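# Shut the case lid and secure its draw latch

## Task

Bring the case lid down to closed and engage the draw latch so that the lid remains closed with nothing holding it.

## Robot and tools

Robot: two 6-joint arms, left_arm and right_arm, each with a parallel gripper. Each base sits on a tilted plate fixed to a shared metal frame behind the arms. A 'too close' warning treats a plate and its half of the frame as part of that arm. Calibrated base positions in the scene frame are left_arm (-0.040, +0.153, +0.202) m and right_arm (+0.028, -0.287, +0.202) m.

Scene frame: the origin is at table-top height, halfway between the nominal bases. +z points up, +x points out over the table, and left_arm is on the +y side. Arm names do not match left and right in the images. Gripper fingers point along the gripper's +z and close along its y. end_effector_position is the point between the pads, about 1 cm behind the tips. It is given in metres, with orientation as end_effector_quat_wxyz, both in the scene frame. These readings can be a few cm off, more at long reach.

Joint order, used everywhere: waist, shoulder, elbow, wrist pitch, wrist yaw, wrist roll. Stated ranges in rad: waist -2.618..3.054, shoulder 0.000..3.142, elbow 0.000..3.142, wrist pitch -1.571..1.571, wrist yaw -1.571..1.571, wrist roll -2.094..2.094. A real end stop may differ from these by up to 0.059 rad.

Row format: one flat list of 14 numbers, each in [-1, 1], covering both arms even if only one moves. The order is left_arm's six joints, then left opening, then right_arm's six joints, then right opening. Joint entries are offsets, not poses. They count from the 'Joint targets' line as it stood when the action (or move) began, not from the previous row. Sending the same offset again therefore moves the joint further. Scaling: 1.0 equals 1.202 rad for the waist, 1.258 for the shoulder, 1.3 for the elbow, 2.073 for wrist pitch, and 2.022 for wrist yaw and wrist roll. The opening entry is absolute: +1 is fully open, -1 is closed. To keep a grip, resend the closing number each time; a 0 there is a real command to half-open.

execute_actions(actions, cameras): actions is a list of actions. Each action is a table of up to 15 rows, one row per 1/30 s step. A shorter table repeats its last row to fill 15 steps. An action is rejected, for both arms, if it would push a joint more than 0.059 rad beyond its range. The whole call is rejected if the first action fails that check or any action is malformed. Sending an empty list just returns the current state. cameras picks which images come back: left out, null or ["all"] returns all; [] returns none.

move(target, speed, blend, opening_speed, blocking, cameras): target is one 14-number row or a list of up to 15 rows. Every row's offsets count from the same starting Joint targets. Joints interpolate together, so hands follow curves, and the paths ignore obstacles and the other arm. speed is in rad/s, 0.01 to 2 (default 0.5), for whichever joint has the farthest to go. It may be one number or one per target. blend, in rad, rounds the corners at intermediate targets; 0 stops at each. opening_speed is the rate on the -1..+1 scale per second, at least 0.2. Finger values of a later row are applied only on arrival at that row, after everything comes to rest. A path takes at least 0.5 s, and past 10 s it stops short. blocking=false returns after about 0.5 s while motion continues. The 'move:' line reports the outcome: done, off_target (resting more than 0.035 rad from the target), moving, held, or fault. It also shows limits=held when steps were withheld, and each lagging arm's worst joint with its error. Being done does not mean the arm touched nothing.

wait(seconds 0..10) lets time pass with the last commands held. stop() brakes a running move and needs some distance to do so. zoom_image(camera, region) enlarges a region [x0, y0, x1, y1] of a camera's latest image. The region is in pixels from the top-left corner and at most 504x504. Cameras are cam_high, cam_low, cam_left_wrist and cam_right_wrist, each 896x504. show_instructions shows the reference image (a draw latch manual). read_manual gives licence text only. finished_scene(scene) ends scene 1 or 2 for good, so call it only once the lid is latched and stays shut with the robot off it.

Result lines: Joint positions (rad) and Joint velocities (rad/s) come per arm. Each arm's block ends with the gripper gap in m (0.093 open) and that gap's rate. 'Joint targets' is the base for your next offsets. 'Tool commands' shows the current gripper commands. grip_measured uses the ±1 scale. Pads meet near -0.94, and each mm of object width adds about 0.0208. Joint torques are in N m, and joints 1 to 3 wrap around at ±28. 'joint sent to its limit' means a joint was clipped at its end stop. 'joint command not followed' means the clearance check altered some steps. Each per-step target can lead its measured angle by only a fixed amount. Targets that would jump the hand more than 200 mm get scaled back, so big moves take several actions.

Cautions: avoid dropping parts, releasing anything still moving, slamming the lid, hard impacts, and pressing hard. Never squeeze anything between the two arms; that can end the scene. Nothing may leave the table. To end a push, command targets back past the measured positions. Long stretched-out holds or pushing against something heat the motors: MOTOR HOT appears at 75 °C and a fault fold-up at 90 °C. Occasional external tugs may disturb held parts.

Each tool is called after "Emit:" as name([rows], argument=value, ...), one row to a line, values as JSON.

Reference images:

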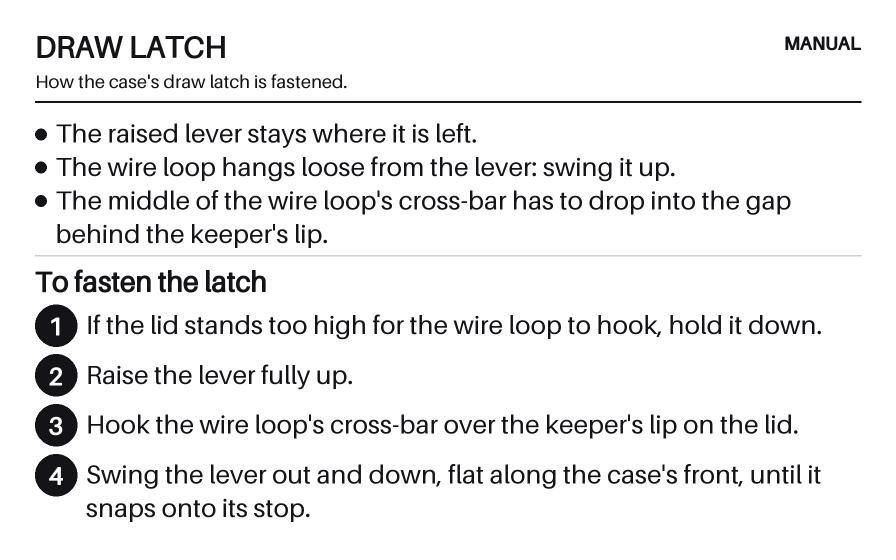

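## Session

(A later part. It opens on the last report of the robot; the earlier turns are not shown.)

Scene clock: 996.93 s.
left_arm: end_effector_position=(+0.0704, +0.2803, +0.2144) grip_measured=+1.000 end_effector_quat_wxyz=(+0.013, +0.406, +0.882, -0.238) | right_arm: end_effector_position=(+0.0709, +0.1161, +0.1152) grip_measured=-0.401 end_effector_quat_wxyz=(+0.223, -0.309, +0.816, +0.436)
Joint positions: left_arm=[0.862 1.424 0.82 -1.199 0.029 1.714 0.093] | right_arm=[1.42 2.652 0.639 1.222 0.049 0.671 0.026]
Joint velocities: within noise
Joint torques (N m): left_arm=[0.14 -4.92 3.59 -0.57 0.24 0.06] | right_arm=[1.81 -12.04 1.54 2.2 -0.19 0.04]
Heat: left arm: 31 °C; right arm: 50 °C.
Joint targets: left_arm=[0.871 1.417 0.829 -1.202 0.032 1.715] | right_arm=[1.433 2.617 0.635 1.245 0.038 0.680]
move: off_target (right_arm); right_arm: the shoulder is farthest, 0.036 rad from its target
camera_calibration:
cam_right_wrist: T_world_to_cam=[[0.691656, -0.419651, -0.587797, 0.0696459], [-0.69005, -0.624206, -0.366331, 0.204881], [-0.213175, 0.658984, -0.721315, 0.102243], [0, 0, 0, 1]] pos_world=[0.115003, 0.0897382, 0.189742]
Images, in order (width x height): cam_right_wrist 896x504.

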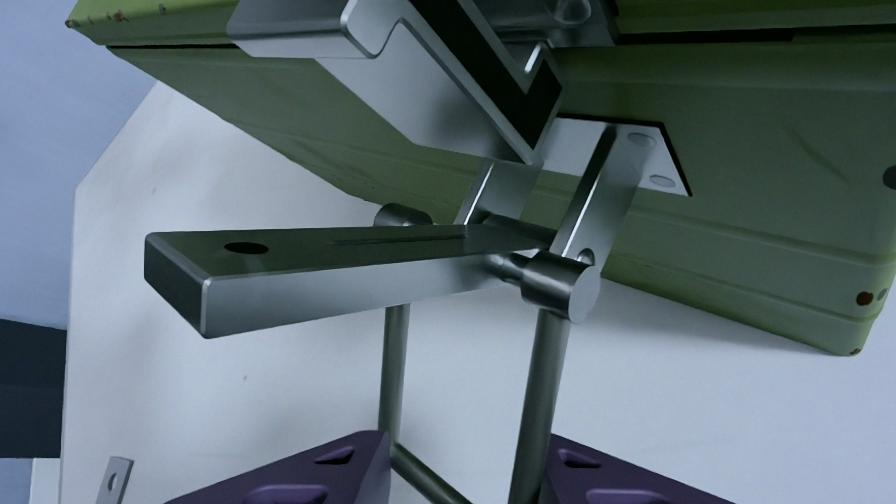

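Emit:
move(target=[0,0,0,0,0,0,1, 0.0225,-0.0556,-0.0275,-0.0165,0.0,0.129,-0.4], speed=0.15, cameras=["cam_right_wrist"])

Scene clock: 1043.53 s.
left_arm: end_effector_position=(+0.0704, +0.2803, +0.2144) grip_measured=+1.000 end_effector_quat_wxyz=(+0.013, +0.406, +0.882, -0.238) | right_arm: end_effector_position=(+0.0657, +0.1135, +0.1270) grip_measured=-0.401 end_effector_quat_wxyz=(+0.182, -0.238, +0.837, +0.458)
Joint positions: left_arm=[0.862 1.424 0.82 -1.199 0.029 1.714 0.093] | right_arm=[1.438 2.603 0.609 1.211 0.053 0.857 0.026]
Joint velocities: within noise
Joint torques (N m): left_arm=[0.12 -4.9 3.59 -0.58 0.24 0.06] | right_arm=[0.47 -8.84 1.88 1.95 -0.09 -0.11]
Heat: left arm: 31 °C; right arm: 47 °C.
Joint targets: left_arm=[0.871 1.417 0.829 -1.202 0.032 1.715] | right_arm=[1.437 2.603 0.609 1.213 0.052 0.855]
move: held (right_arm; a check stopped the path); limits=held; right_arm: the wrist roll is farthest, 0.084 rad from its target
joint command not followed: on one or more control steps a check withheld the commanded joint targets of the right arm, and it was not sent them on those steps.
cause: the commanded joint targets, or the way to them, would bring a part of the robot too close to another arm (this arm's gripper housing and the left arm's base or mounting).
camera_calibration:
cam_right_wrist: T_world_to_cam=[[0.558418, -0.45576, -0.693146, 0.105393], [-0.787304, -0.554442, -0.269716, 0.190198], [-0.261383, 0.696331, -0.668432, 0.103538], [0, 0, 0, 1]] pos_world=[0.117953, 0.0813908, 0.193561]
Images, in order (width x height): cam_right_wrist 896x504.

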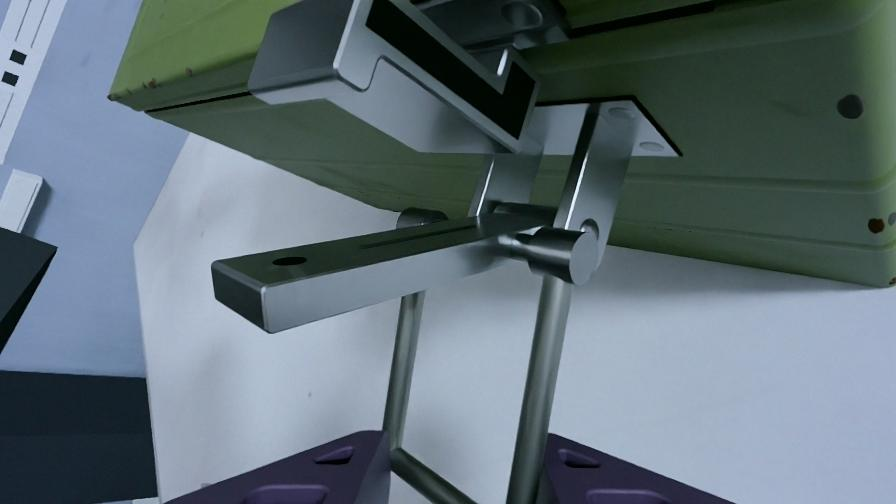

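Emit:
move(target=[0,0,0,0,0,0,1, 0.1032,0,0,0,-0.1365,0,-0.4], speed=0.15, cameras=["cam_right_wrist"])

Scene clock: 1054.60 s.
left_arm: end_effector_position=(+0.0704, +0.2803, +0.2144) grip_measured=+1.000 end_effector_quat_wxyz=(+0.013, +0.406, +0.882, -0.238) | right_arm: end_effector_position=(+0.0616, +0.1119, +0.1242) grip_measured=-0.400 end_effector_quat_wxyz=(+0.179, -0.244, +0.839, +0.453)
Joint positions: left_arm=[0.862 1.424 0.82 -1.199 0.029 1.714 0.093] | right_arm=[1.447 2.603 0.608 1.196 0.053 0.857 0.026]
Joint velocities: within noise
Joint torques (N m): left_arm=[0.1 -4.9 3.59 -0.57 0.23 0.05] | right_arm=[0.51 -8.66 2.07 1.99 -0.09 -0.03]
Heat: left arm: 31 °C; right arm: 46 °C.
Joint targets: left_arm=[0.871 1.417 0.829 -1.202 0.032 1.715] | right_arm=[1.447 2.603 0.609 1.200 0.050 0.857]
move: held (right_arm; a check stopped the path); limits=held; right_arm: the wrist yaw is farthest, 0.277 rad from its target
joint command not followed: on one or more control steps a check withheld the commanded joint targets of the right arm, and it was not sent them on those steps.
cause: the commanded joint targets, or the way to them, would bring a part of the robot too close to another arm (this arm's gripper housing and the left arm's base or mounting).
camera_calibration:
cam_right_wrist: T_world_to_cam=[[0.564196, -0.459822, -0.685745, 0.104121], [-0.78095, -0.566761, -0.262488, 0.185441], [-0.267956, 0.683627, -0.678862, 0.104808], [0, 0, 0, 1]] pos_world=[0.114159, 0.0813274, 0.191226]
Images, in order (width x height): cam_right_wrist 896x504.

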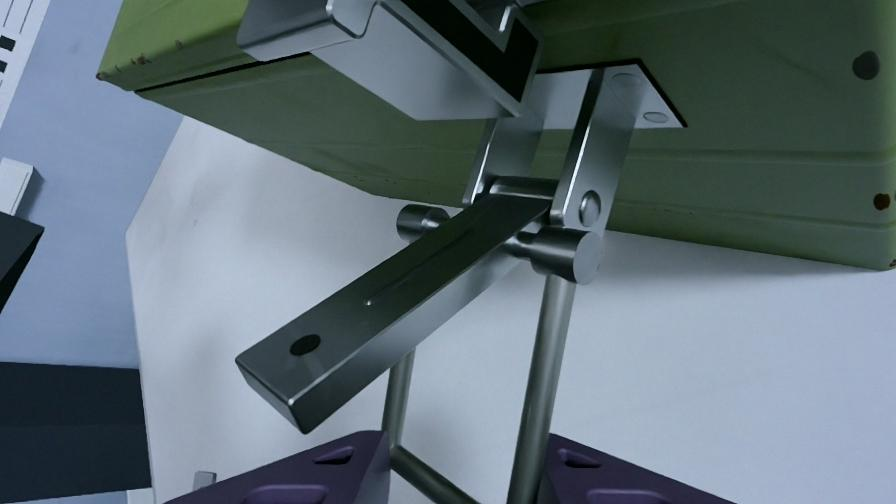

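Emit:
move([
  [0,0,0,0,0,0,1, -0.025,0,0,0,-0.06,0,-0.4],
  [0,0,0,0,0,0,1, -0.02,0,0,0,-0.08,0.18,-0.4],
], speed=0.15, cameras=["cam_right_wrist"])

Scene clock: 1067.07 s.
left_arm: end_effector_position=(+0.0704, +0.2803, +0.2144) grip_measured=+1.000 end_effector_quat_wxyz=(+0.013, +0.406, +0.882, -0.238) | right_arm: end_effector_position=(+0.0472, +0.1127, +0.1254) grip_measured=-0.400 end_effector_quat_wxyz=(+0.036, -0.115, +0.863, +0.491)
Joint positions: left_arm=[0.862 1.424 0.82 -1.199 0.029 1.714 0.093] | right_arm=[1.418 2.603 0.608 1.195 -0.097 1.211 0.026]
Joint velocities: within noise
Joint torques (N m): left_arm=[0.12 -4.92 3.6 -0.57 0.24 0.05] | right_arm=[0.98 -8.66 2.04 1.99 -0.28 0.01]
Heat: left arm: 31 °C; right arm: 46 °C.
Joint targets: left_arm=[0.871 1.417 0.829 -1.202 0.032 1.715] | right_arm=[1.423 2.603 0.609 1.200 -0.112 1.221]
move: done
camera_calibration:
cam_right_wrist: T_world_to_cam=[[0.222152, -0.479381, -0.849024, 0.152364], [-0.869191, -0.491909, 0.0503162, 0.131463], [-0.441764, 0.726787, -0.525952, 0.0853963], [0, 0, 0, 1]] pos_world=[0.118143, 0.0756432, 0.16766]
Images, in order (width x height): cam_right_wrist 896x504.

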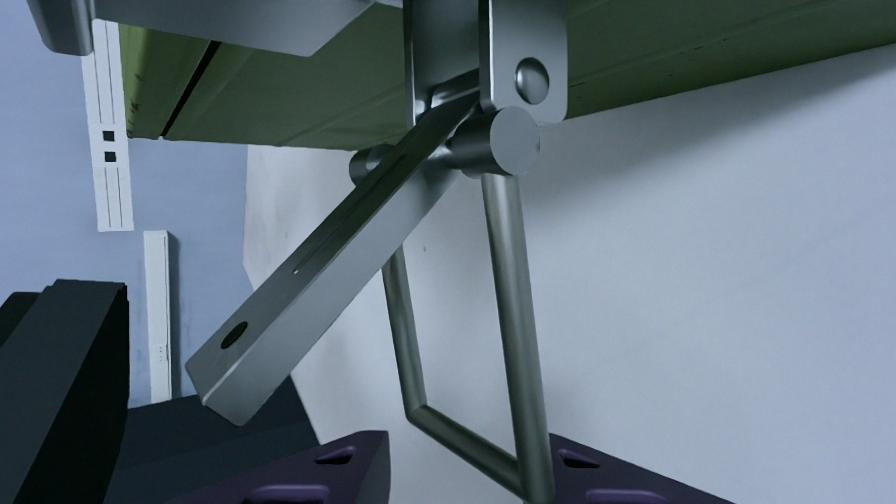

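Emit:
move(target=[0,0,0,0,0,0,1, -0.018,-0.006,-0.0455,0.0249,0,0,-0.4], speed=0.15, cameras=["cam_right_wrist"])

Scene clock: 1088.20 s.
left_arm: end_effector_position=(+0.0704, +0.2803, +0.2144) grip_measured=+1.000 end_effector_quat_wxyz=(+0.013, +0.406, +0.882, -0.238) | right_arm: end_effector_position=(+0.0487, +0.0974, +0.1217) grip_measured=-0.400 end_effector_quat_wxyz=(+0.035, -0.110, +0.867, +0.485)
Joint positions: left_arm=[0.862 1.424 0.82 -1.199 0.029 1.714 0.093] | right_arm=[1.408 2.603 0.555 1.233 -0.098 1.212 0.026]
Joint velocities: within noise
Joint torques (N m): left_arm=[0.1 -4.9 3.6 -0.57 0.24 0.05] | right_arm=[0.01 -9.13 1.09 2.1 -0.28 0.02]
Heat: left arm: 31 °C; right arm: 45 °C.
Joint targets: left_arm=[0.871 1.417 0.829 -1.202 0.032 1.715] | right_arm=[1.401 2.595 0.550 1.251 -0.112 1.220]
move: done
camera_calibration:
cam_right_wrist: T_world_to_cam=[[0.213577, -0.49389, -0.842886, 0.142575], [-0.872701, -0.484224, 0.0626003, 0.123312], [-0.439064, 0.722218, -0.534438, 0.0966396], [0, 0, 0, 1]] pos_world=[0.119595, 0.0603322, 0.164103]
Images, in order (width x height): cam_right_wrist 896x504.

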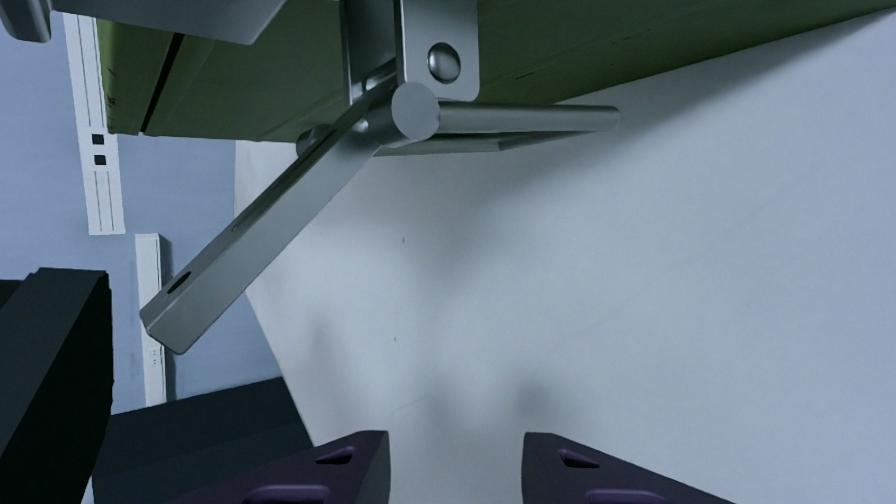

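Emit:
move(target=[0,0,0,0,0,0,1, -0.2168,0.07,0.0731,-0.0193,-0.0778,-0.3808,-1], speed=0.3, cameras=["cam_right_wrist"])

Scene clock: 1186.87 s.
left_arm: end_effector_position=(+0.0704, +0.2803, +0.2144) grip_measured=+1.000 end_effector_quat_wxyz=(+0.013, +0.406, +0.882, -0.238) | right_arm: end_effector_position=(+0.1171, +0.0998, +0.1061) grip_measured=-0.973 end_effector_quat_wxyz=(+0.186, -0.338, +0.798, +0.463)
Joint positions: left_arm=[0.862 1.424 0.82 -1.199 0.029 1.714 0.093] | right_arm=[1.148 2.67 0.634 1.225 -0.255 0.46 0]
Joint velocities: within noise
Joint torques (N m): left_arm=[0.13 -4.92 3.55 -0.57 0.24 0.06] | right_arm=[0.29 -7.43 2.58 1.76 -0.39 -0.15]
Heat: left arm: 31 °C; right arm: 44 °C.
Joint targets: left_arm=[0.871 1.417 0.829 -1.202 0.032 1.715] | right_arm=[1.141 2.683 0.645 1.211 -0.269 0.450]
move: done
camera_calibration:
cam_right_wrist: T_world_to_cam=[[0.704421, -0.332352, -0.627163, 0.0195095], [-0.638126, -0.683433, -0.354563, 0.221864], [-0.310784, 0.649971, -0.693507, 0.125597], [0, 0, 0, 1]] pos_world=[0.166868, 0.0764783, 0.178003]
Images, in order (width x height): cam_right_wrist 896x504.

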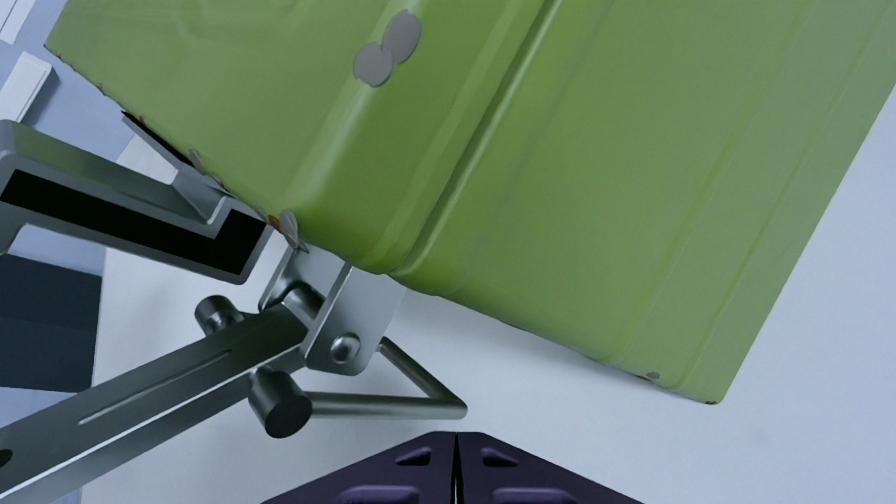

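Emit:
move(target=[0,0,0,0,0,0,1, 0.0227,0.0731,0.1108,-0.0222,0.0114,0,-1], speed=0.15, cameras=["cam_right_wrist"])

Scene clock: 1199.87 s.
left_arm: end_effector_position=(+0.0704, +0.2803, +0.2144) grip_measured=+1.000 end_effector_quat_wxyz=(+0.013, +0.406, +0.882, -0.238) | right_arm: end_effector_position=(+0.1258, +0.1168, +0.0785) grip_measured=-0.973 end_effector_quat_wxyz=(+0.188, -0.334, +0.810, +0.443)
Joint positions: left_arm=[0.862 1.424 0.82 -1.199 0.029 1.714 0.093] | right_arm=[1.148 2.763 0.757 1.162 -0.219 0.458 0]
Joint velocities: within noise
Joint torques (N m): left_arm=[0.12 -4.93 3.62 -0.57 0.24 0.06] | right_arm=[2.85 -8.35 4.27 1.93 -0.49 -0.11]
Heat: left arm: 31 °C; right arm: 43 °C.
Joint targets: left_arm=[0.871 1.417 0.829 -1.202 0.032 1.715] | right_arm=[1.168 2.775 0.789 1.166 -0.246 0.451]
move: done
camera_calibration:
cam_right_wrist: T_world_to_cam=[[0.700806, -0.374926, -0.606878, 0.00553415], [-0.651627, -0.682629, -0.330756, 0.228972], [-0.290263, 0.627255, -0.722702, 0.100505], [0, 0, 0, 1]] pos_world=[0.174499, 0.0953358, 0.151728]
Images, in order (width x height): cam_right_wrist 896x504.

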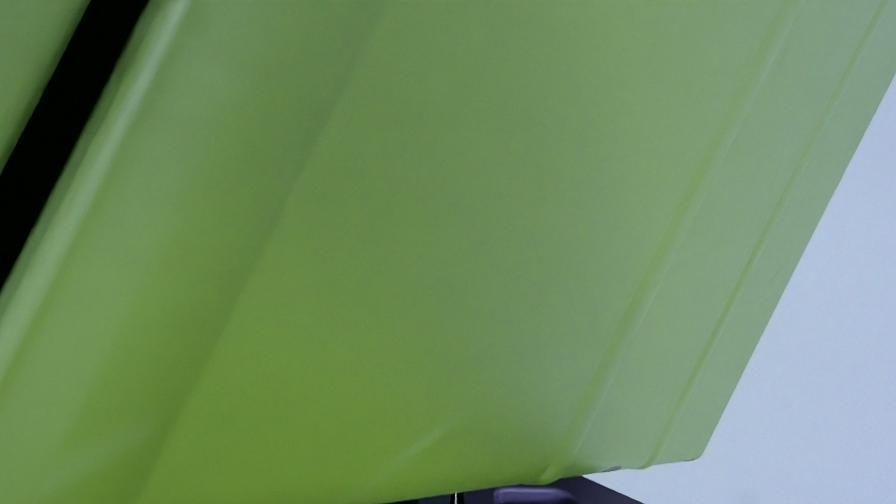

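Emit:
move([
  [0,0,0,0,0,0,1, -0.0355,-0.0731,-0.1262,0.0222,0,0,-1],
  [0,0,0,0,0,0,1, 0.02,-0.09,-0.11,0.0,0.04,-0.1,-1],
], speed=0.3, cameras=["cam_right_wrist"])

Scene clock: 1217.07 s.
left_arm: end_effector_position=(+0.0704, +0.2803, +0.2144) grip_measured=+1.000 end_effector_quat_wxyz=(+0.013, +0.406, +0.882, -0.238) | right_arm: end_effector_position=(+0.1098, +0.0912, +0.0860) grip_measured=-0.973 end_effector_quat_wxyz=(+0.227, -0.427, +0.778, +0.402)
Joint positions: left_arm=[0.862 1.424 0.82 -1.199 0.029 1.714 0.093] | right_arm=[1.186 2.695 0.636 1.18 -0.179 0.257 0]
Joint velocities: within noise
Joint torques (N m): left_arm=[0.12 -4.92 3.58 -0.58 0.24 0.05] | right_arm=[1.69 -11.88 2.25 1.73 -0.15 -0.12]
Heat: left arm: 31 °C; right arm: 42 °C.
Joint targets: left_arm=[0.871 1.417 0.829 -1.202 0.032 1.715] | right_arm=[1.192 2.662 0.646 1.165 -0.165 0.248]
move: done
camera_calibration:
cam_right_wrist: T_world_to_cam=[[0.840194, -0.304788, -0.448529, -0.0235919], [-0.49472, -0.769549, -0.40379, 0.200544], [-0.222095, 0.561158, -0.797356, 0.122269], [0, 0, 0, 1]] pos_world=[0.14619, 0.0785258, 0.167888]
Images, in order (width x height): cam_right_wrist 896x504.

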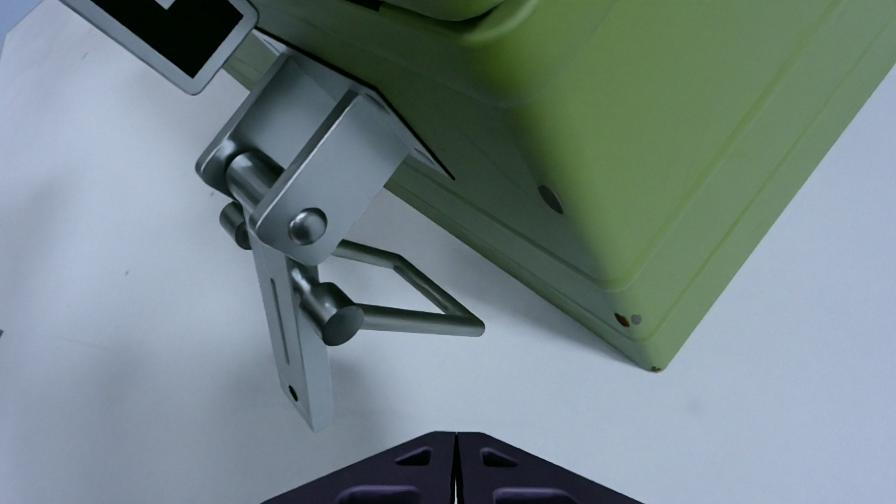

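Emit:
move([
  [0,0,0,0,0,0,1, 0.188,0.1717,0.0146,0.1375,0.1419,-0.1405,-1],
  [0,0,0,0,0,0,1, 0.188,0.1717,0.0146,0.1375,0.1419,-0.1405,0.516],
], speed=0.3, cameras=["cam_right_wrist"])

Scene clock: 1264.60 s.
left_arm: end_effector_position=(+0.0704, +0.2803, +0.2144) grip_measured=+1.000 end_effector_quat_wxyz=(+0.013, +0.406, +0.882, -0.238) | right_arm: end_effector_position=(+0.0781, +0.0996, +0.0746) grip_measured=+0.515 end_effector_quat_wxyz=(+0.379, -0.554, +0.671, +0.316)
Joint positions: left_arm=[0.862 1.424 0.82 -1.199 0.029 1.714 0.093] | right_arm=[1.414 2.866 0.656 1.433 0.108 -0.027 0.07]
Joint velocities: within noise
Joint torques (N m): left_arm=[0.13 -4.94 3.58 -0.57 0.24 0.05] | right_arm=[0.85 -7.95 1.51 2.13 0.04 -0.11]
Heat: left arm: 31 °C; right arm: 47 °C.
Joint targets: left_arm=[0.871 1.417 0.829 -1.202 0.032 1.715] | right_arm=[1.418 2.878 0.665 1.451 0.122 -0.036]
move: done
camera_calibration:
cam_right_wrist: T_world_to_cam=[[0.983627, -0.178966, -0.0211927, -0.0551573], [-0.158007, -0.799867, -0.579005, 0.17652], [0.0866712, 0.572874, -0.815048, 0.0774878], [0, 0, 0, 1]] pos_world=[0.0754296, 0.0869303, 0.164193]
Images, in order (width x height): cam_right_wrist 896x504.

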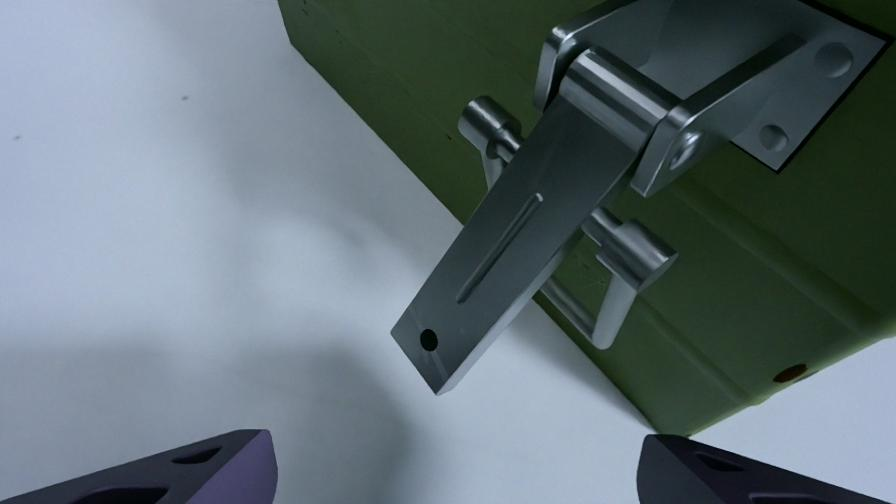

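Emit:
move([
  [0,0,0,0,0,0,0.6, -0.0154,0,0,0,-0.0079,0,0.6],
  [0,0,0,0,0,0,0.6, -0.0308,0.0461,0.1162,-0.0444,-0.0158,0,0.6],
], speed=0.15, cameras=["cam_right_wrist"])

Scene clock: 1285.23 s.
left_arm: end_effector_position=(+0.0704, +0.2803, +0.2144) grip_measured=+0.601 end_effector_quat_wxyz=(+0.013, +0.406, +0.882, -0.238) | right_arm: end_effector_position=(+0.0854, +0.1278, +0.0629) grip_measured=+0.599 end_effector_quat_wxyz=(+0.384, -0.546, +0.671, +0.323)
Joint positions: left_arm=[0.862 1.424 0.82 -1.199 0.029 1.714 0.074] | right_arm=[1.395 2.923 0.79 1.376 0.097 -0.03 0.074]
Joint velocities: within noise
Joint torques (N m): left_arm=[0.12 -4.92 3.59 -0.57 0.24 0.05] | right_arm=[-0.53 -8.53 3.32 1.8 -0.18 -0.09]
Heat: left arm: 31 °C; right arm: 45 °C.
Joint targets: left_arm=[0.871 1.417 0.829 -1.202 0.032 1.715] | right_arm=[1.381 2.936 0.816 1.359 0.090 -0.036]
move: done
camera_calibration:
cam_right_wrist: T_world_to_cam=[[0.981899, -0.187033, -0.0298868, -0.0557896], [-0.167904, -0.786502, -0.594325, 0.193464], [0.0876526, 0.588585, -0.803669, 0.0483427], [0, 0, 0, 1]] pos_world=[0.0830257, 0.113272, 0.152165]
Images, in order (width x height): cam_right_wrist 896x504.

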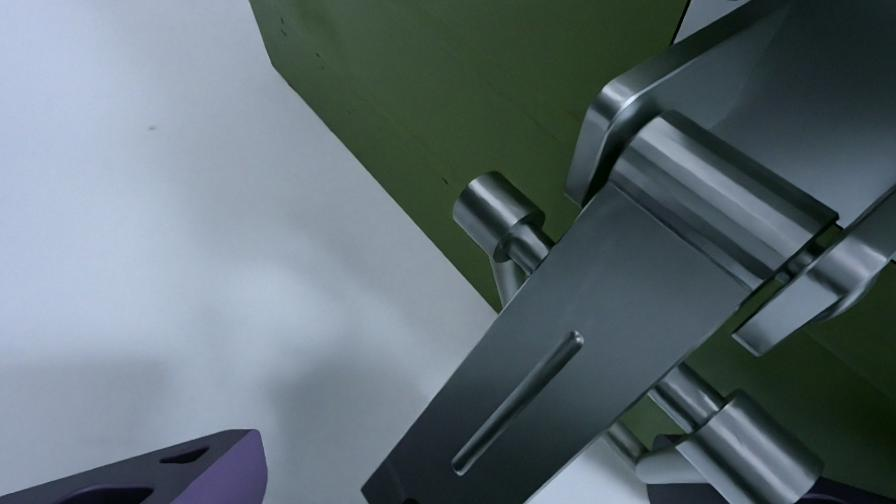

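Emit:
move(target=[0,0,0,0,0,0,0.6, 0,0.0176,0.0228,-0.0036,0,0,0.6], speed=0.1, cameras=["cam_right_wrist"])

Emit:
zoom_image(camera="cam_right_wrist", region=[560, 330, 820, 504])

Scene clock: 1294.93 s.
left_arm: end_effector_position=(+0.0704, +0.2803, +0.2144) grip_measured=+0.601 end_effector_quat_wxyz=(+0.013, +0.406, +0.882, -0.238) | right_arm: end_effector_position=(+0.0851, +0.1315, +0.0567) grip_measured=+0.599 end_effector_quat_wxyz=(+0.383, -0.547, +0.671, +0.322)
Joint positions: left_arm=[0.862 1.424 0.82 -1.199 0.029 1.714 0.074] | right_arm=[1.395 2.945 0.818 1.365 0.096 -0.03 0.074]
Joint velocities: within noise
Joint torques (N m): left_arm=[0.12 -4.9 3.6 -0.57 0.24 0.06] | right_arm=[-0.66 -8.34 3.45 1.88 -0.17 -0.1]
Heat: left arm: 31 °C; right arm: 45 °C.
Joint targets: left_arm=[0.871 1.417 0.829 -1.202 0.032 1.715] | right_arm=[1.381 2.958 0.846 1.351 0.090 -0.036]
move: done
camera_calibration:
cam_right_wrist: T_world_to_cam=[[0.982119, -0.185821, -0.0302024, -0.0551826], [-0.167475, -0.789094, -0.591001, 0.1928], [0.085988, 0.585492, -0.806105, 0.0419326], [0, 0, 0, 1]] pos_world=[0.0828793, 0.117332, 0.14608]
Images, in order (width x height): cam_right_wrist 896x504.

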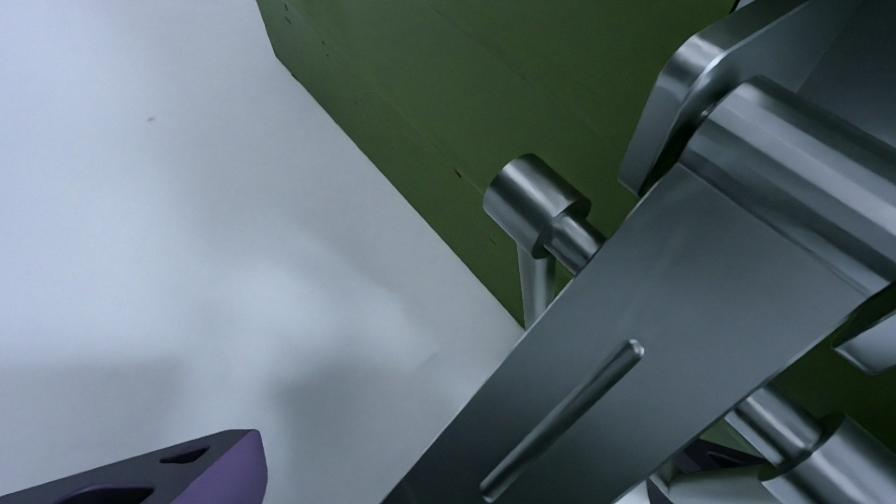

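Scaled by 1.938 from the camera's 896x504 image, which has a finer 1280x720 frame.

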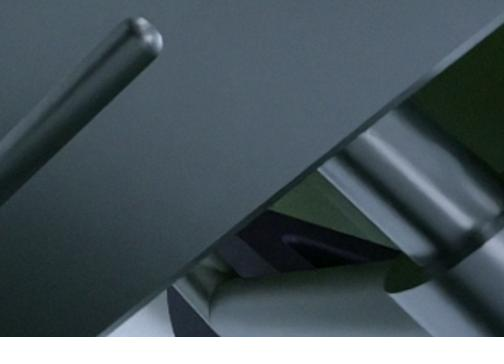

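Emit:
move(target=[0,0,0,0,0,0,0.6, 0.0304,-0.0275,-0.0312,0.0028,0,0.148,0.6], speed=0.12, cameras=["cam_right_wrist"])

Scene clock: 1312.63 s.
left_arm: end_effector_position=(+0.0704, +0.2803, +0.2144) grip_measured=+0.601 end_effector_quat_wxyz=(+0.013, +0.406, +0.882, -0.238) | right_arm: end_effector_position=(+0.0764, +0.1304, +0.0561) grip_measured=+0.599 end_effector_quat_wxyz=(+0.325, -0.457, +0.737, +0.377)
Joint positions: left_arm=[0.862 1.424 0.82 -1.199 0.029 1.714 0.074] | right_arm=[1.41 2.945 0.811 1.365 0.081 0.254 0.074]
Joint velocities: within noise
Joint torques (N m): left_arm=[0.12 -4.9 3.59 -0.56 0.24 0.06] | right_arm=[1.26 -11.64 0.54 1.91 0.03 0.08]
Heat: left arm: 31 °C; right arm: 44 °C.
Joint targets: left_arm=[0.871 1.417 0.829 -1.202 0.032 1.715] | right_arm=[1.418 2.924 0.805 1.357 0.090 0.263]
move: done
camera_calibration:
cam_right_wrist: T_world_to_cam=[[0.9171, -0.288809, -0.274805, -0.0147625], [-0.396333, -0.734865, -0.550358, 0.19824], [-0.0429965, 0.613647, -0.788409, 0.0480065], [0, 0, 0, 1]] pos_world=[0.0941716, 0.111957, 0.142895]
Images, in order (width x height): cam_right_wrist 896x504.

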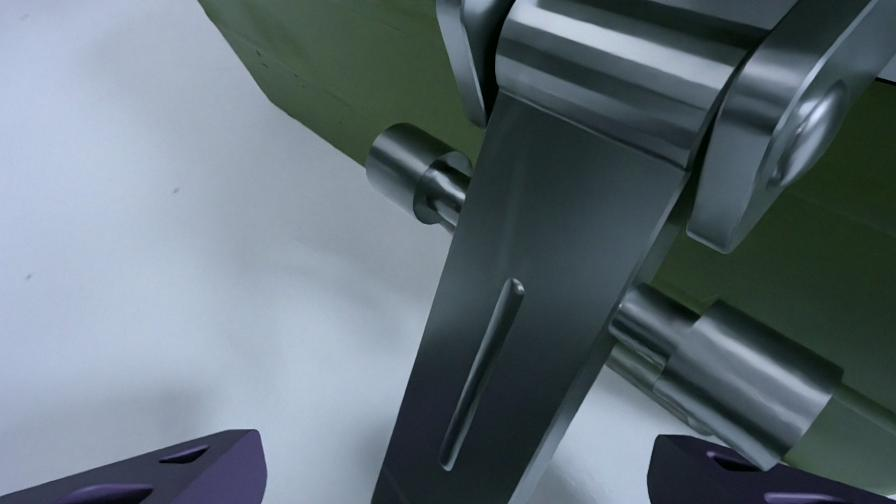

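Emit:
move([
  [0,0,0,0,0,0,0.6, -0.0308,0,0,0,0,-0.148,0.6],
  [0,0,0,0,0,0,0.6, -0.0308,-0.035,-0.0115,0.008,0,-0.148,0.6],
], speed=0.12, cameras=["cam_right_wrist"])

Emit:
zoom_image(camera="cam_right_wrist", region=[560, 330, 820, 504])

Scene clock: 1345.80 s.
left_arm: end_effector_position=(+0.0704, +0.2803, +0.2144) grip_measured=+0.601 end_effector_quat_wxyz=(+0.013, +0.406, +0.882, -0.238) | right_arm: end_effector_position=(+0.0848, +0.1267, +0.0595) grip_measured=+0.599 end_effector_quat_wxyz=(+0.375, -0.548, +0.674, +0.324)
Joint positions: left_arm=[0.862 1.424 0.82 -1.199 0.029 1.714 0.074] | right_arm=[1.388 2.924 0.792 1.359 0.081 -0.024 0.074]
Joint velocities: within noise
Joint torques (N m): left_arm=[0.12 -4.92 3.6 -0.57 0.24 0.07] | right_arm=[-0.14 -13.79 1.03 2.12 -0.01 -0.16]
Heat: left arm: 31 °C; right arm: 48 °C.
Joint targets: left_arm=[0.871 1.417 0.829 -1.202 0.032 1.715] | right_arm=[1.381 2.879 0.790 1.374 0.090 -0.036]
move: off_target (right_arm); right_arm: the shoulder is farthest, 0.044 rad from its target
camera_calibration:
cam_right_wrist: T_world_to_cam=[[0.98234, -0.181812, -0.0441847, -0.0553155], [-0.173217, -0.794429, -0.582132, 0.191236], [0.070737, 0.579506, -0.811893, 0.049407], [0, 0, 0, 1]] pos_world=[0.0839691, 0.113235, 0.148994]
Images, in order (width x height): cam_right_wrist 896x504.

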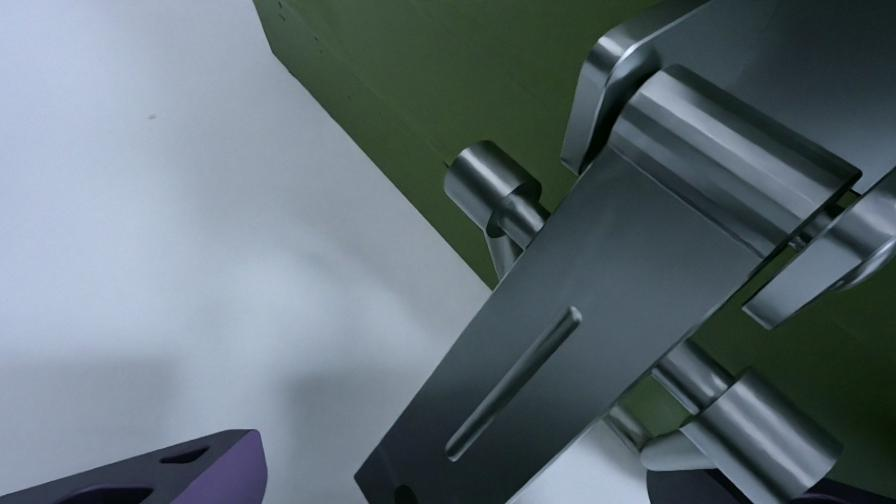

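Scaled by 1.938 from the camera's 896x504 image, which has a finer 1280x720 frame.

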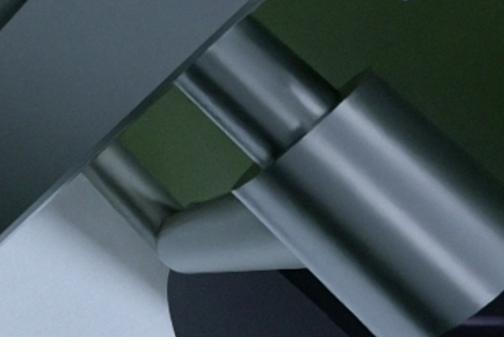

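Emit:
move([
  [0,0,0,0,0,0,0.6, 0.008,-0.0453,-0.0558,0.0075,0.005,0,0.6],
  [0,0,0,0,0,0,0.6, -0.0042,-0.0453,-0.0558,0.0075,-0.0025,0,0.6],
], speed=0.15, cameras=["cam_right_wrist"])

Scene clock: 1362.93 s.
left_arm: end_effector_position=(+0.0704, +0.2803, +0.2144) grip_measured=+0.601 end_effector_quat_wxyz=(+0.013, +0.406, +0.882, -0.238) | right_arm: end_effector_position=(+0.0878, +0.1185, +0.0768) grip_measured=+0.599 end_effector_quat_wxyz=(+0.380, -0.544, +0.674, +0.325)
Joint positions: left_arm=[0.862 1.424 0.82 -1.199 0.029 1.714 0.074] | right_arm=[1.383 2.857 0.724 1.372 0.084 -0.027 0.074]
Joint velocities: within noise
Joint torques (N m): left_arm=[0.13 -4.93 3.58 -0.57 0.24 0.05] | right_arm=[0.14 -12.49 0.64 2.14 -0.06 -0.13]
Heat: left arm: 31 °C; right arm: 52 °C.
Joint targets: left_arm=[0.871 1.417 0.829 -1.202 0.032 1.715] | right_arm=[1.376 2.822 0.718 1.389 0.085 -0.036]
move: done
camera_calibration:
cam_right_wrist: T_world_to_cam=[[0.981135, -0.188795, -0.0415918, -0.0582807], [-0.176619, -0.787894, -0.58994, 0.195524], [0.0786078, 0.586156, -0.806376, 0.0660708], [0, 0, 0, 1]] pos_world=[0.0865209, 0.104321, 0.166201]
Images, in order (width x height): cam_right_wrist 896x504.

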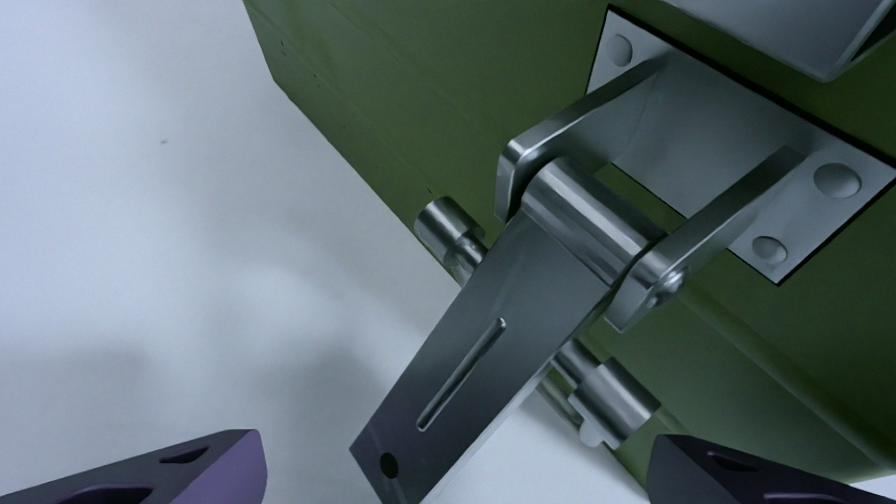

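Emit:
move(target=[0,0,0,0,0,0,0.6, -0.0083,0.0874,0.0785,-0.0188,-0.0054,0,0.6], speed=0.15, cameras=["cam_right_wrist"])

Emit:
zoom_image(camera="cam_right_wrist", region=[560, 330, 820, 504])

Scene clock: 1381.33 s.
left_arm: end_effector_position=(+0.0704, +0.2803, +0.2144) grip_measured=+0.601 end_effector_quat_wxyz=(+0.013, +0.406, +0.882, -0.238) | right_arm: end_effector_position=(+0.0878, +0.1271, +0.0609) grip_measured=+0.599 end_effector_quat_wxyz=(+0.378, -0.546, +0.674, +0.323)
Joint positions: left_arm=[0.862 1.424 0.82 -1.199 0.029 1.714 0.074] | right_arm=[1.381 2.921 0.792 1.362 0.081 -0.031 0.074]
Joint velocities: within noise
Joint torques (N m): left_arm=[0.09 -4.9 3.59 -0.57 0.24 0.05] | right_arm=[-0.49 -8.5 3.49 1.89 -0.18 -0.1]
Heat: left arm: 31 °C; right arm: 53 °C.
Joint targets: left_arm=[0.871 1.417 0.829 -1.202 0.032 1.715] | right_arm=[1.366 2.932 0.820 1.350 0.074 -0.036]
move: done
camera_calibration:
cam_right_wrist: T_world_to_cam=[[0.981755, -0.18589, -0.0400175, -0.0577952], [-0.173777, -0.791698, -0.585676, 0.192832], [0.0771897, 0.581945, -0.809557, 0.0490998], [0, 0, 0, 1]] pos_world=[0.0864604, 0.113348, 0.150373]
Images, in order (width x height): cam_right_wrist 896x504.

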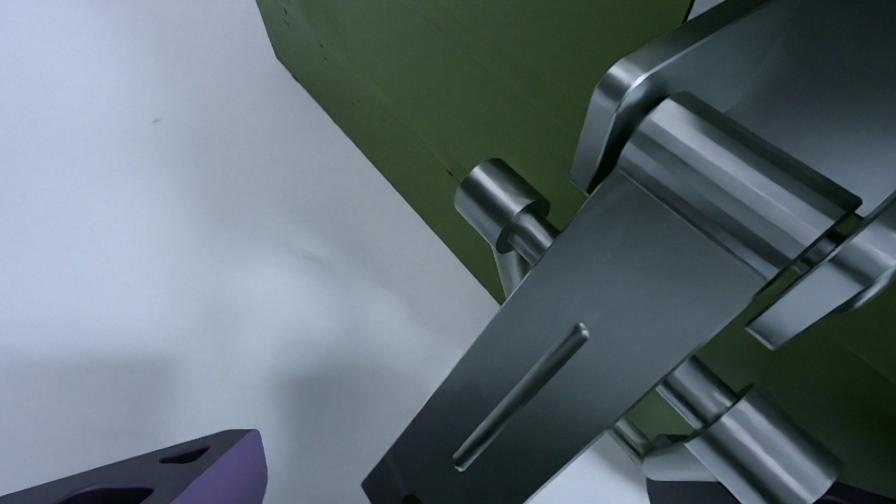

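Scaled by 1.938 from the camera's 896x504 image, which has a finer 1280x720 frame.

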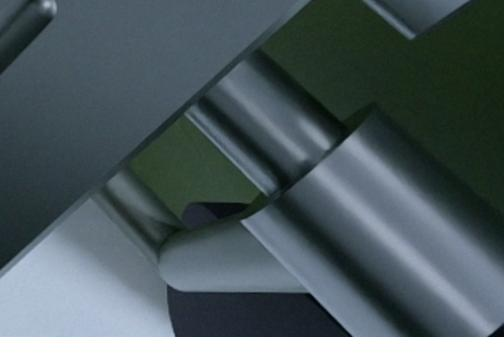

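Emit:
wait(seconds=0)

Scene clock: 1407.10 s.
left_arm: end_effector_position=(+0.0704, +0.2803, +0.2144) grip_measured=+0.601 end_effector_quat_wxyz=(+0.013, +0.406, +0.882, -0.238) | right_arm: end_effector_position=(+0.0878, +0.1271, +0.0609) grip_measured=+0.599 end_effector_quat_wxyz=(+0.378, -0.546, +0.674, +0.323)
Joint positions: left_arm=[0.862 1.424 0.82 -1.199 0.029 1.714 0.074] | right_arm=[1.381 2.921 0.792 1.362 0.081 -0.031 0.074]
Joint velocities: within noise
Joint torques (N m): left_arm=[0.12 -4.9 3.58 -0.57 0.25 0.05] | right_arm=[-0.55 -8.59 3.49 1.87 -0.21 -0.09]
Heat: left arm: 31 °C; right arm: 47 °C.
Joint targets: left_arm=[0.871 1.417 0.829 -1.202 0.032 1.715] | right_arm=[1.366 2.932 0.820 1.350 0.074 -0.036]
Tool commands: left_gripper/opening=+0.6 right_gripper/opening=+0.6
camera_calibration:
cam_left_wrist: T_world_to_cam=[[-0.708956, -0.564805, 0.422346, 0.117562], [-0.534118, 0.821062, 0.201432, -0.195646], [-0.460542, -0.0827763, -0.88377, 0.329831], [0, 0, 0, 1]] pos_world=[0.130749, 0.254339, 0.281252]
cam_right_wrist: T_world_to_cam=[[0.981755, -0.18589, -0.0400175, -0.0577952], [-0.173777, -0.791698, -0.585676, 0.192832], [0.0771897, 0.581945, -0.809557, 0.0490998], [0, 0, 0, 1]] pos_world=[0.0864604, 0.113348, 0.150373]

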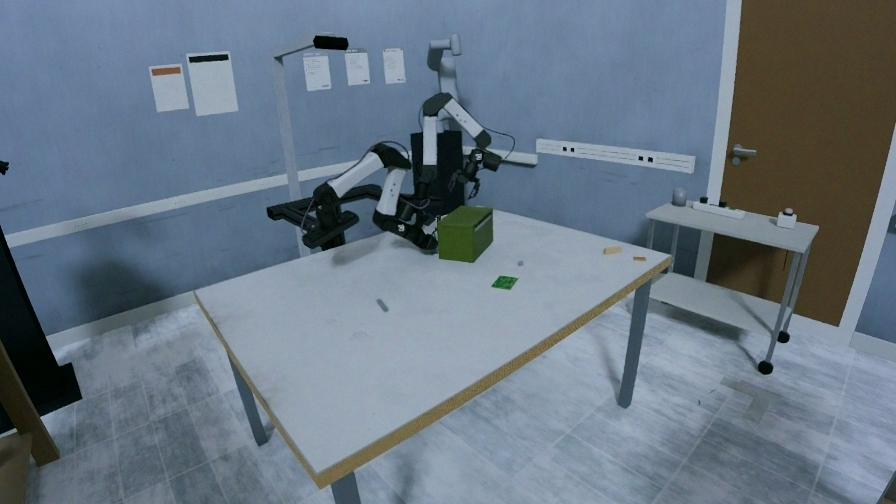

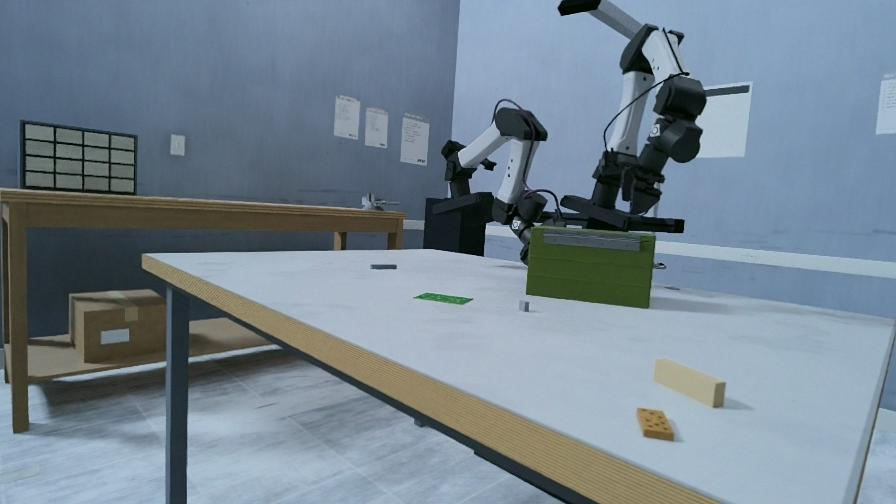

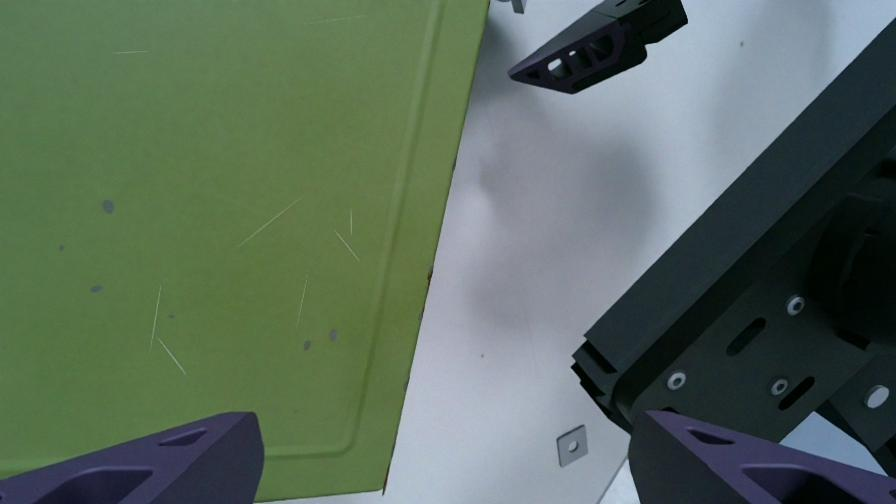

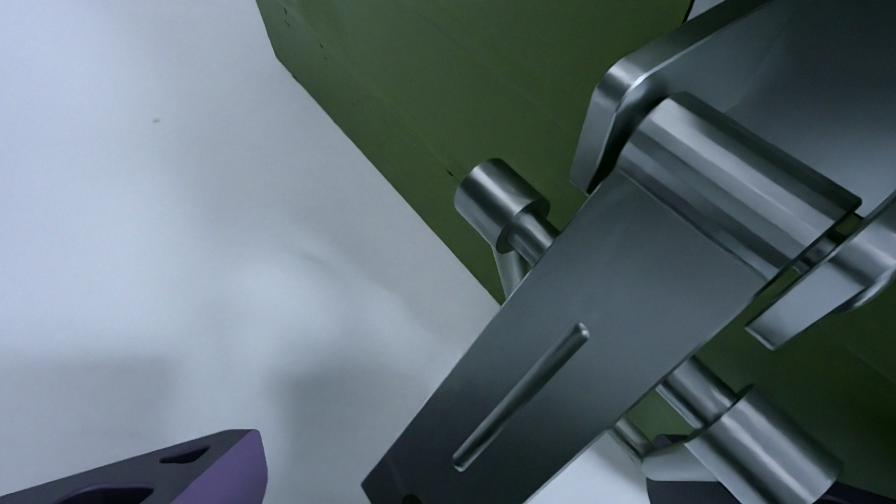

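Emit:
zoom_image(camera="cam_right_wrist", region=[400, 100, 896, 504])

Scaled by 1.016 from the camera's 896x504 image, which has a finer 1280x720 frame.

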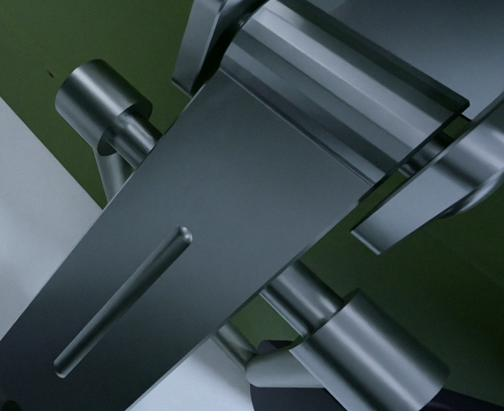

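Emit:
move(target=[0,0,0,0,0,0,0.6,0.031,0.026,-0.006,0.0195,0,0,0.6], speed=0.2, cameras=["cam_right_wrist"])

Emit:
zoom_image(camera="cam_right_wrist", region=[400, 100, 896, 504])

Scene clock: 1448.60 s.
left_arm: end_effector_position=(+0.0704, +0.2803, +0.2144) grip_measured=+0.601 end_effector_quat_wxyz=(+0.013, +0.406, +0.882, -0.238) | right_arm: end_effector_position=(+0.0799, +0.1257, +0.0525) grip_measured=+0.599 end_effector_quat_wxyz=(+0.372, -0.555, +0.669, +0.325)
Joint positions: left_arm=[0.862 1.424 0.82 -1.199 0.029 1.714 0.074] | right_arm=[1.396 2.952 0.803 1.372 0.075 -0.032 0.074]
Joint velocities: within noise
Joint torques (N m): left_arm=[0.13 -4.9 3.62 -0.58 0.25 0.06] | right_arm=[1.25 -8.47 1.95 2.13 -0.14 -0.06]
Heat: left arm: 31 °C; right arm: 44 °C.
Joint targets: left_arm=[0.871 1.417 0.829 -1.202 0.032 1.715] | right_arm=[1.403 2.965 0.812 1.390 0.074 -0.036]
move: done
camera_calibration:
cam_right_wrist: T_world_to_cam=[[0.985601, -0.164755, -0.0380339, -0.0537492], [-0.156073, -0.799882, -0.579508, 0.184759], [0.0650542, 0.5771, -0.814079, 0.0454632], [0, 0, 0, 1]] pos_world=[0.0788536, 0.112693, 0.142036]
Images, in order (width x height): cam_right_wrist 896x504.

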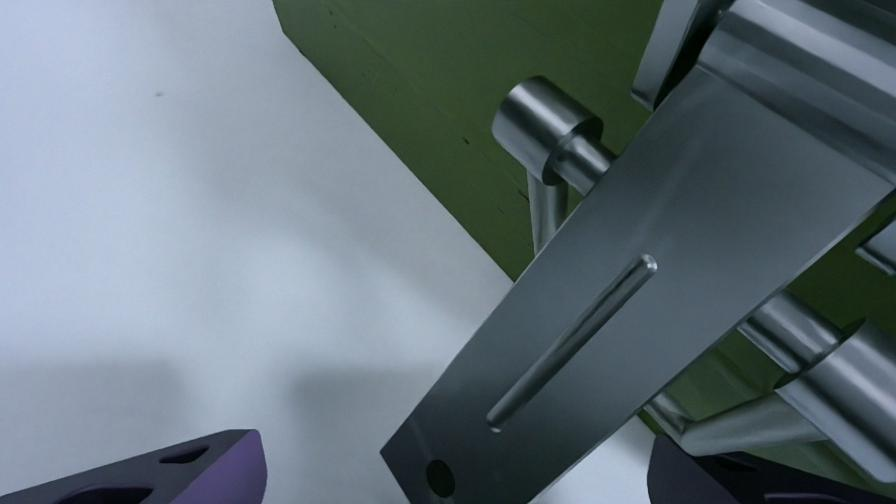

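Scaled by 1.016 from the camera's 896x504 image, which has a finer 1280x720 frame.

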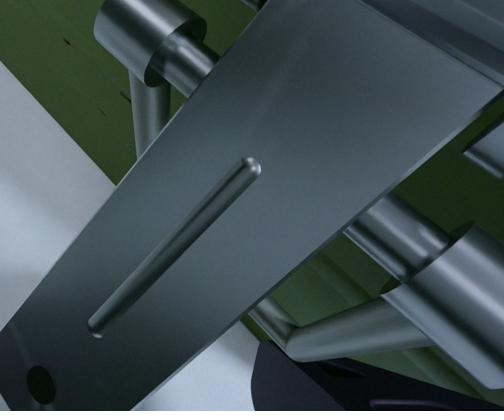

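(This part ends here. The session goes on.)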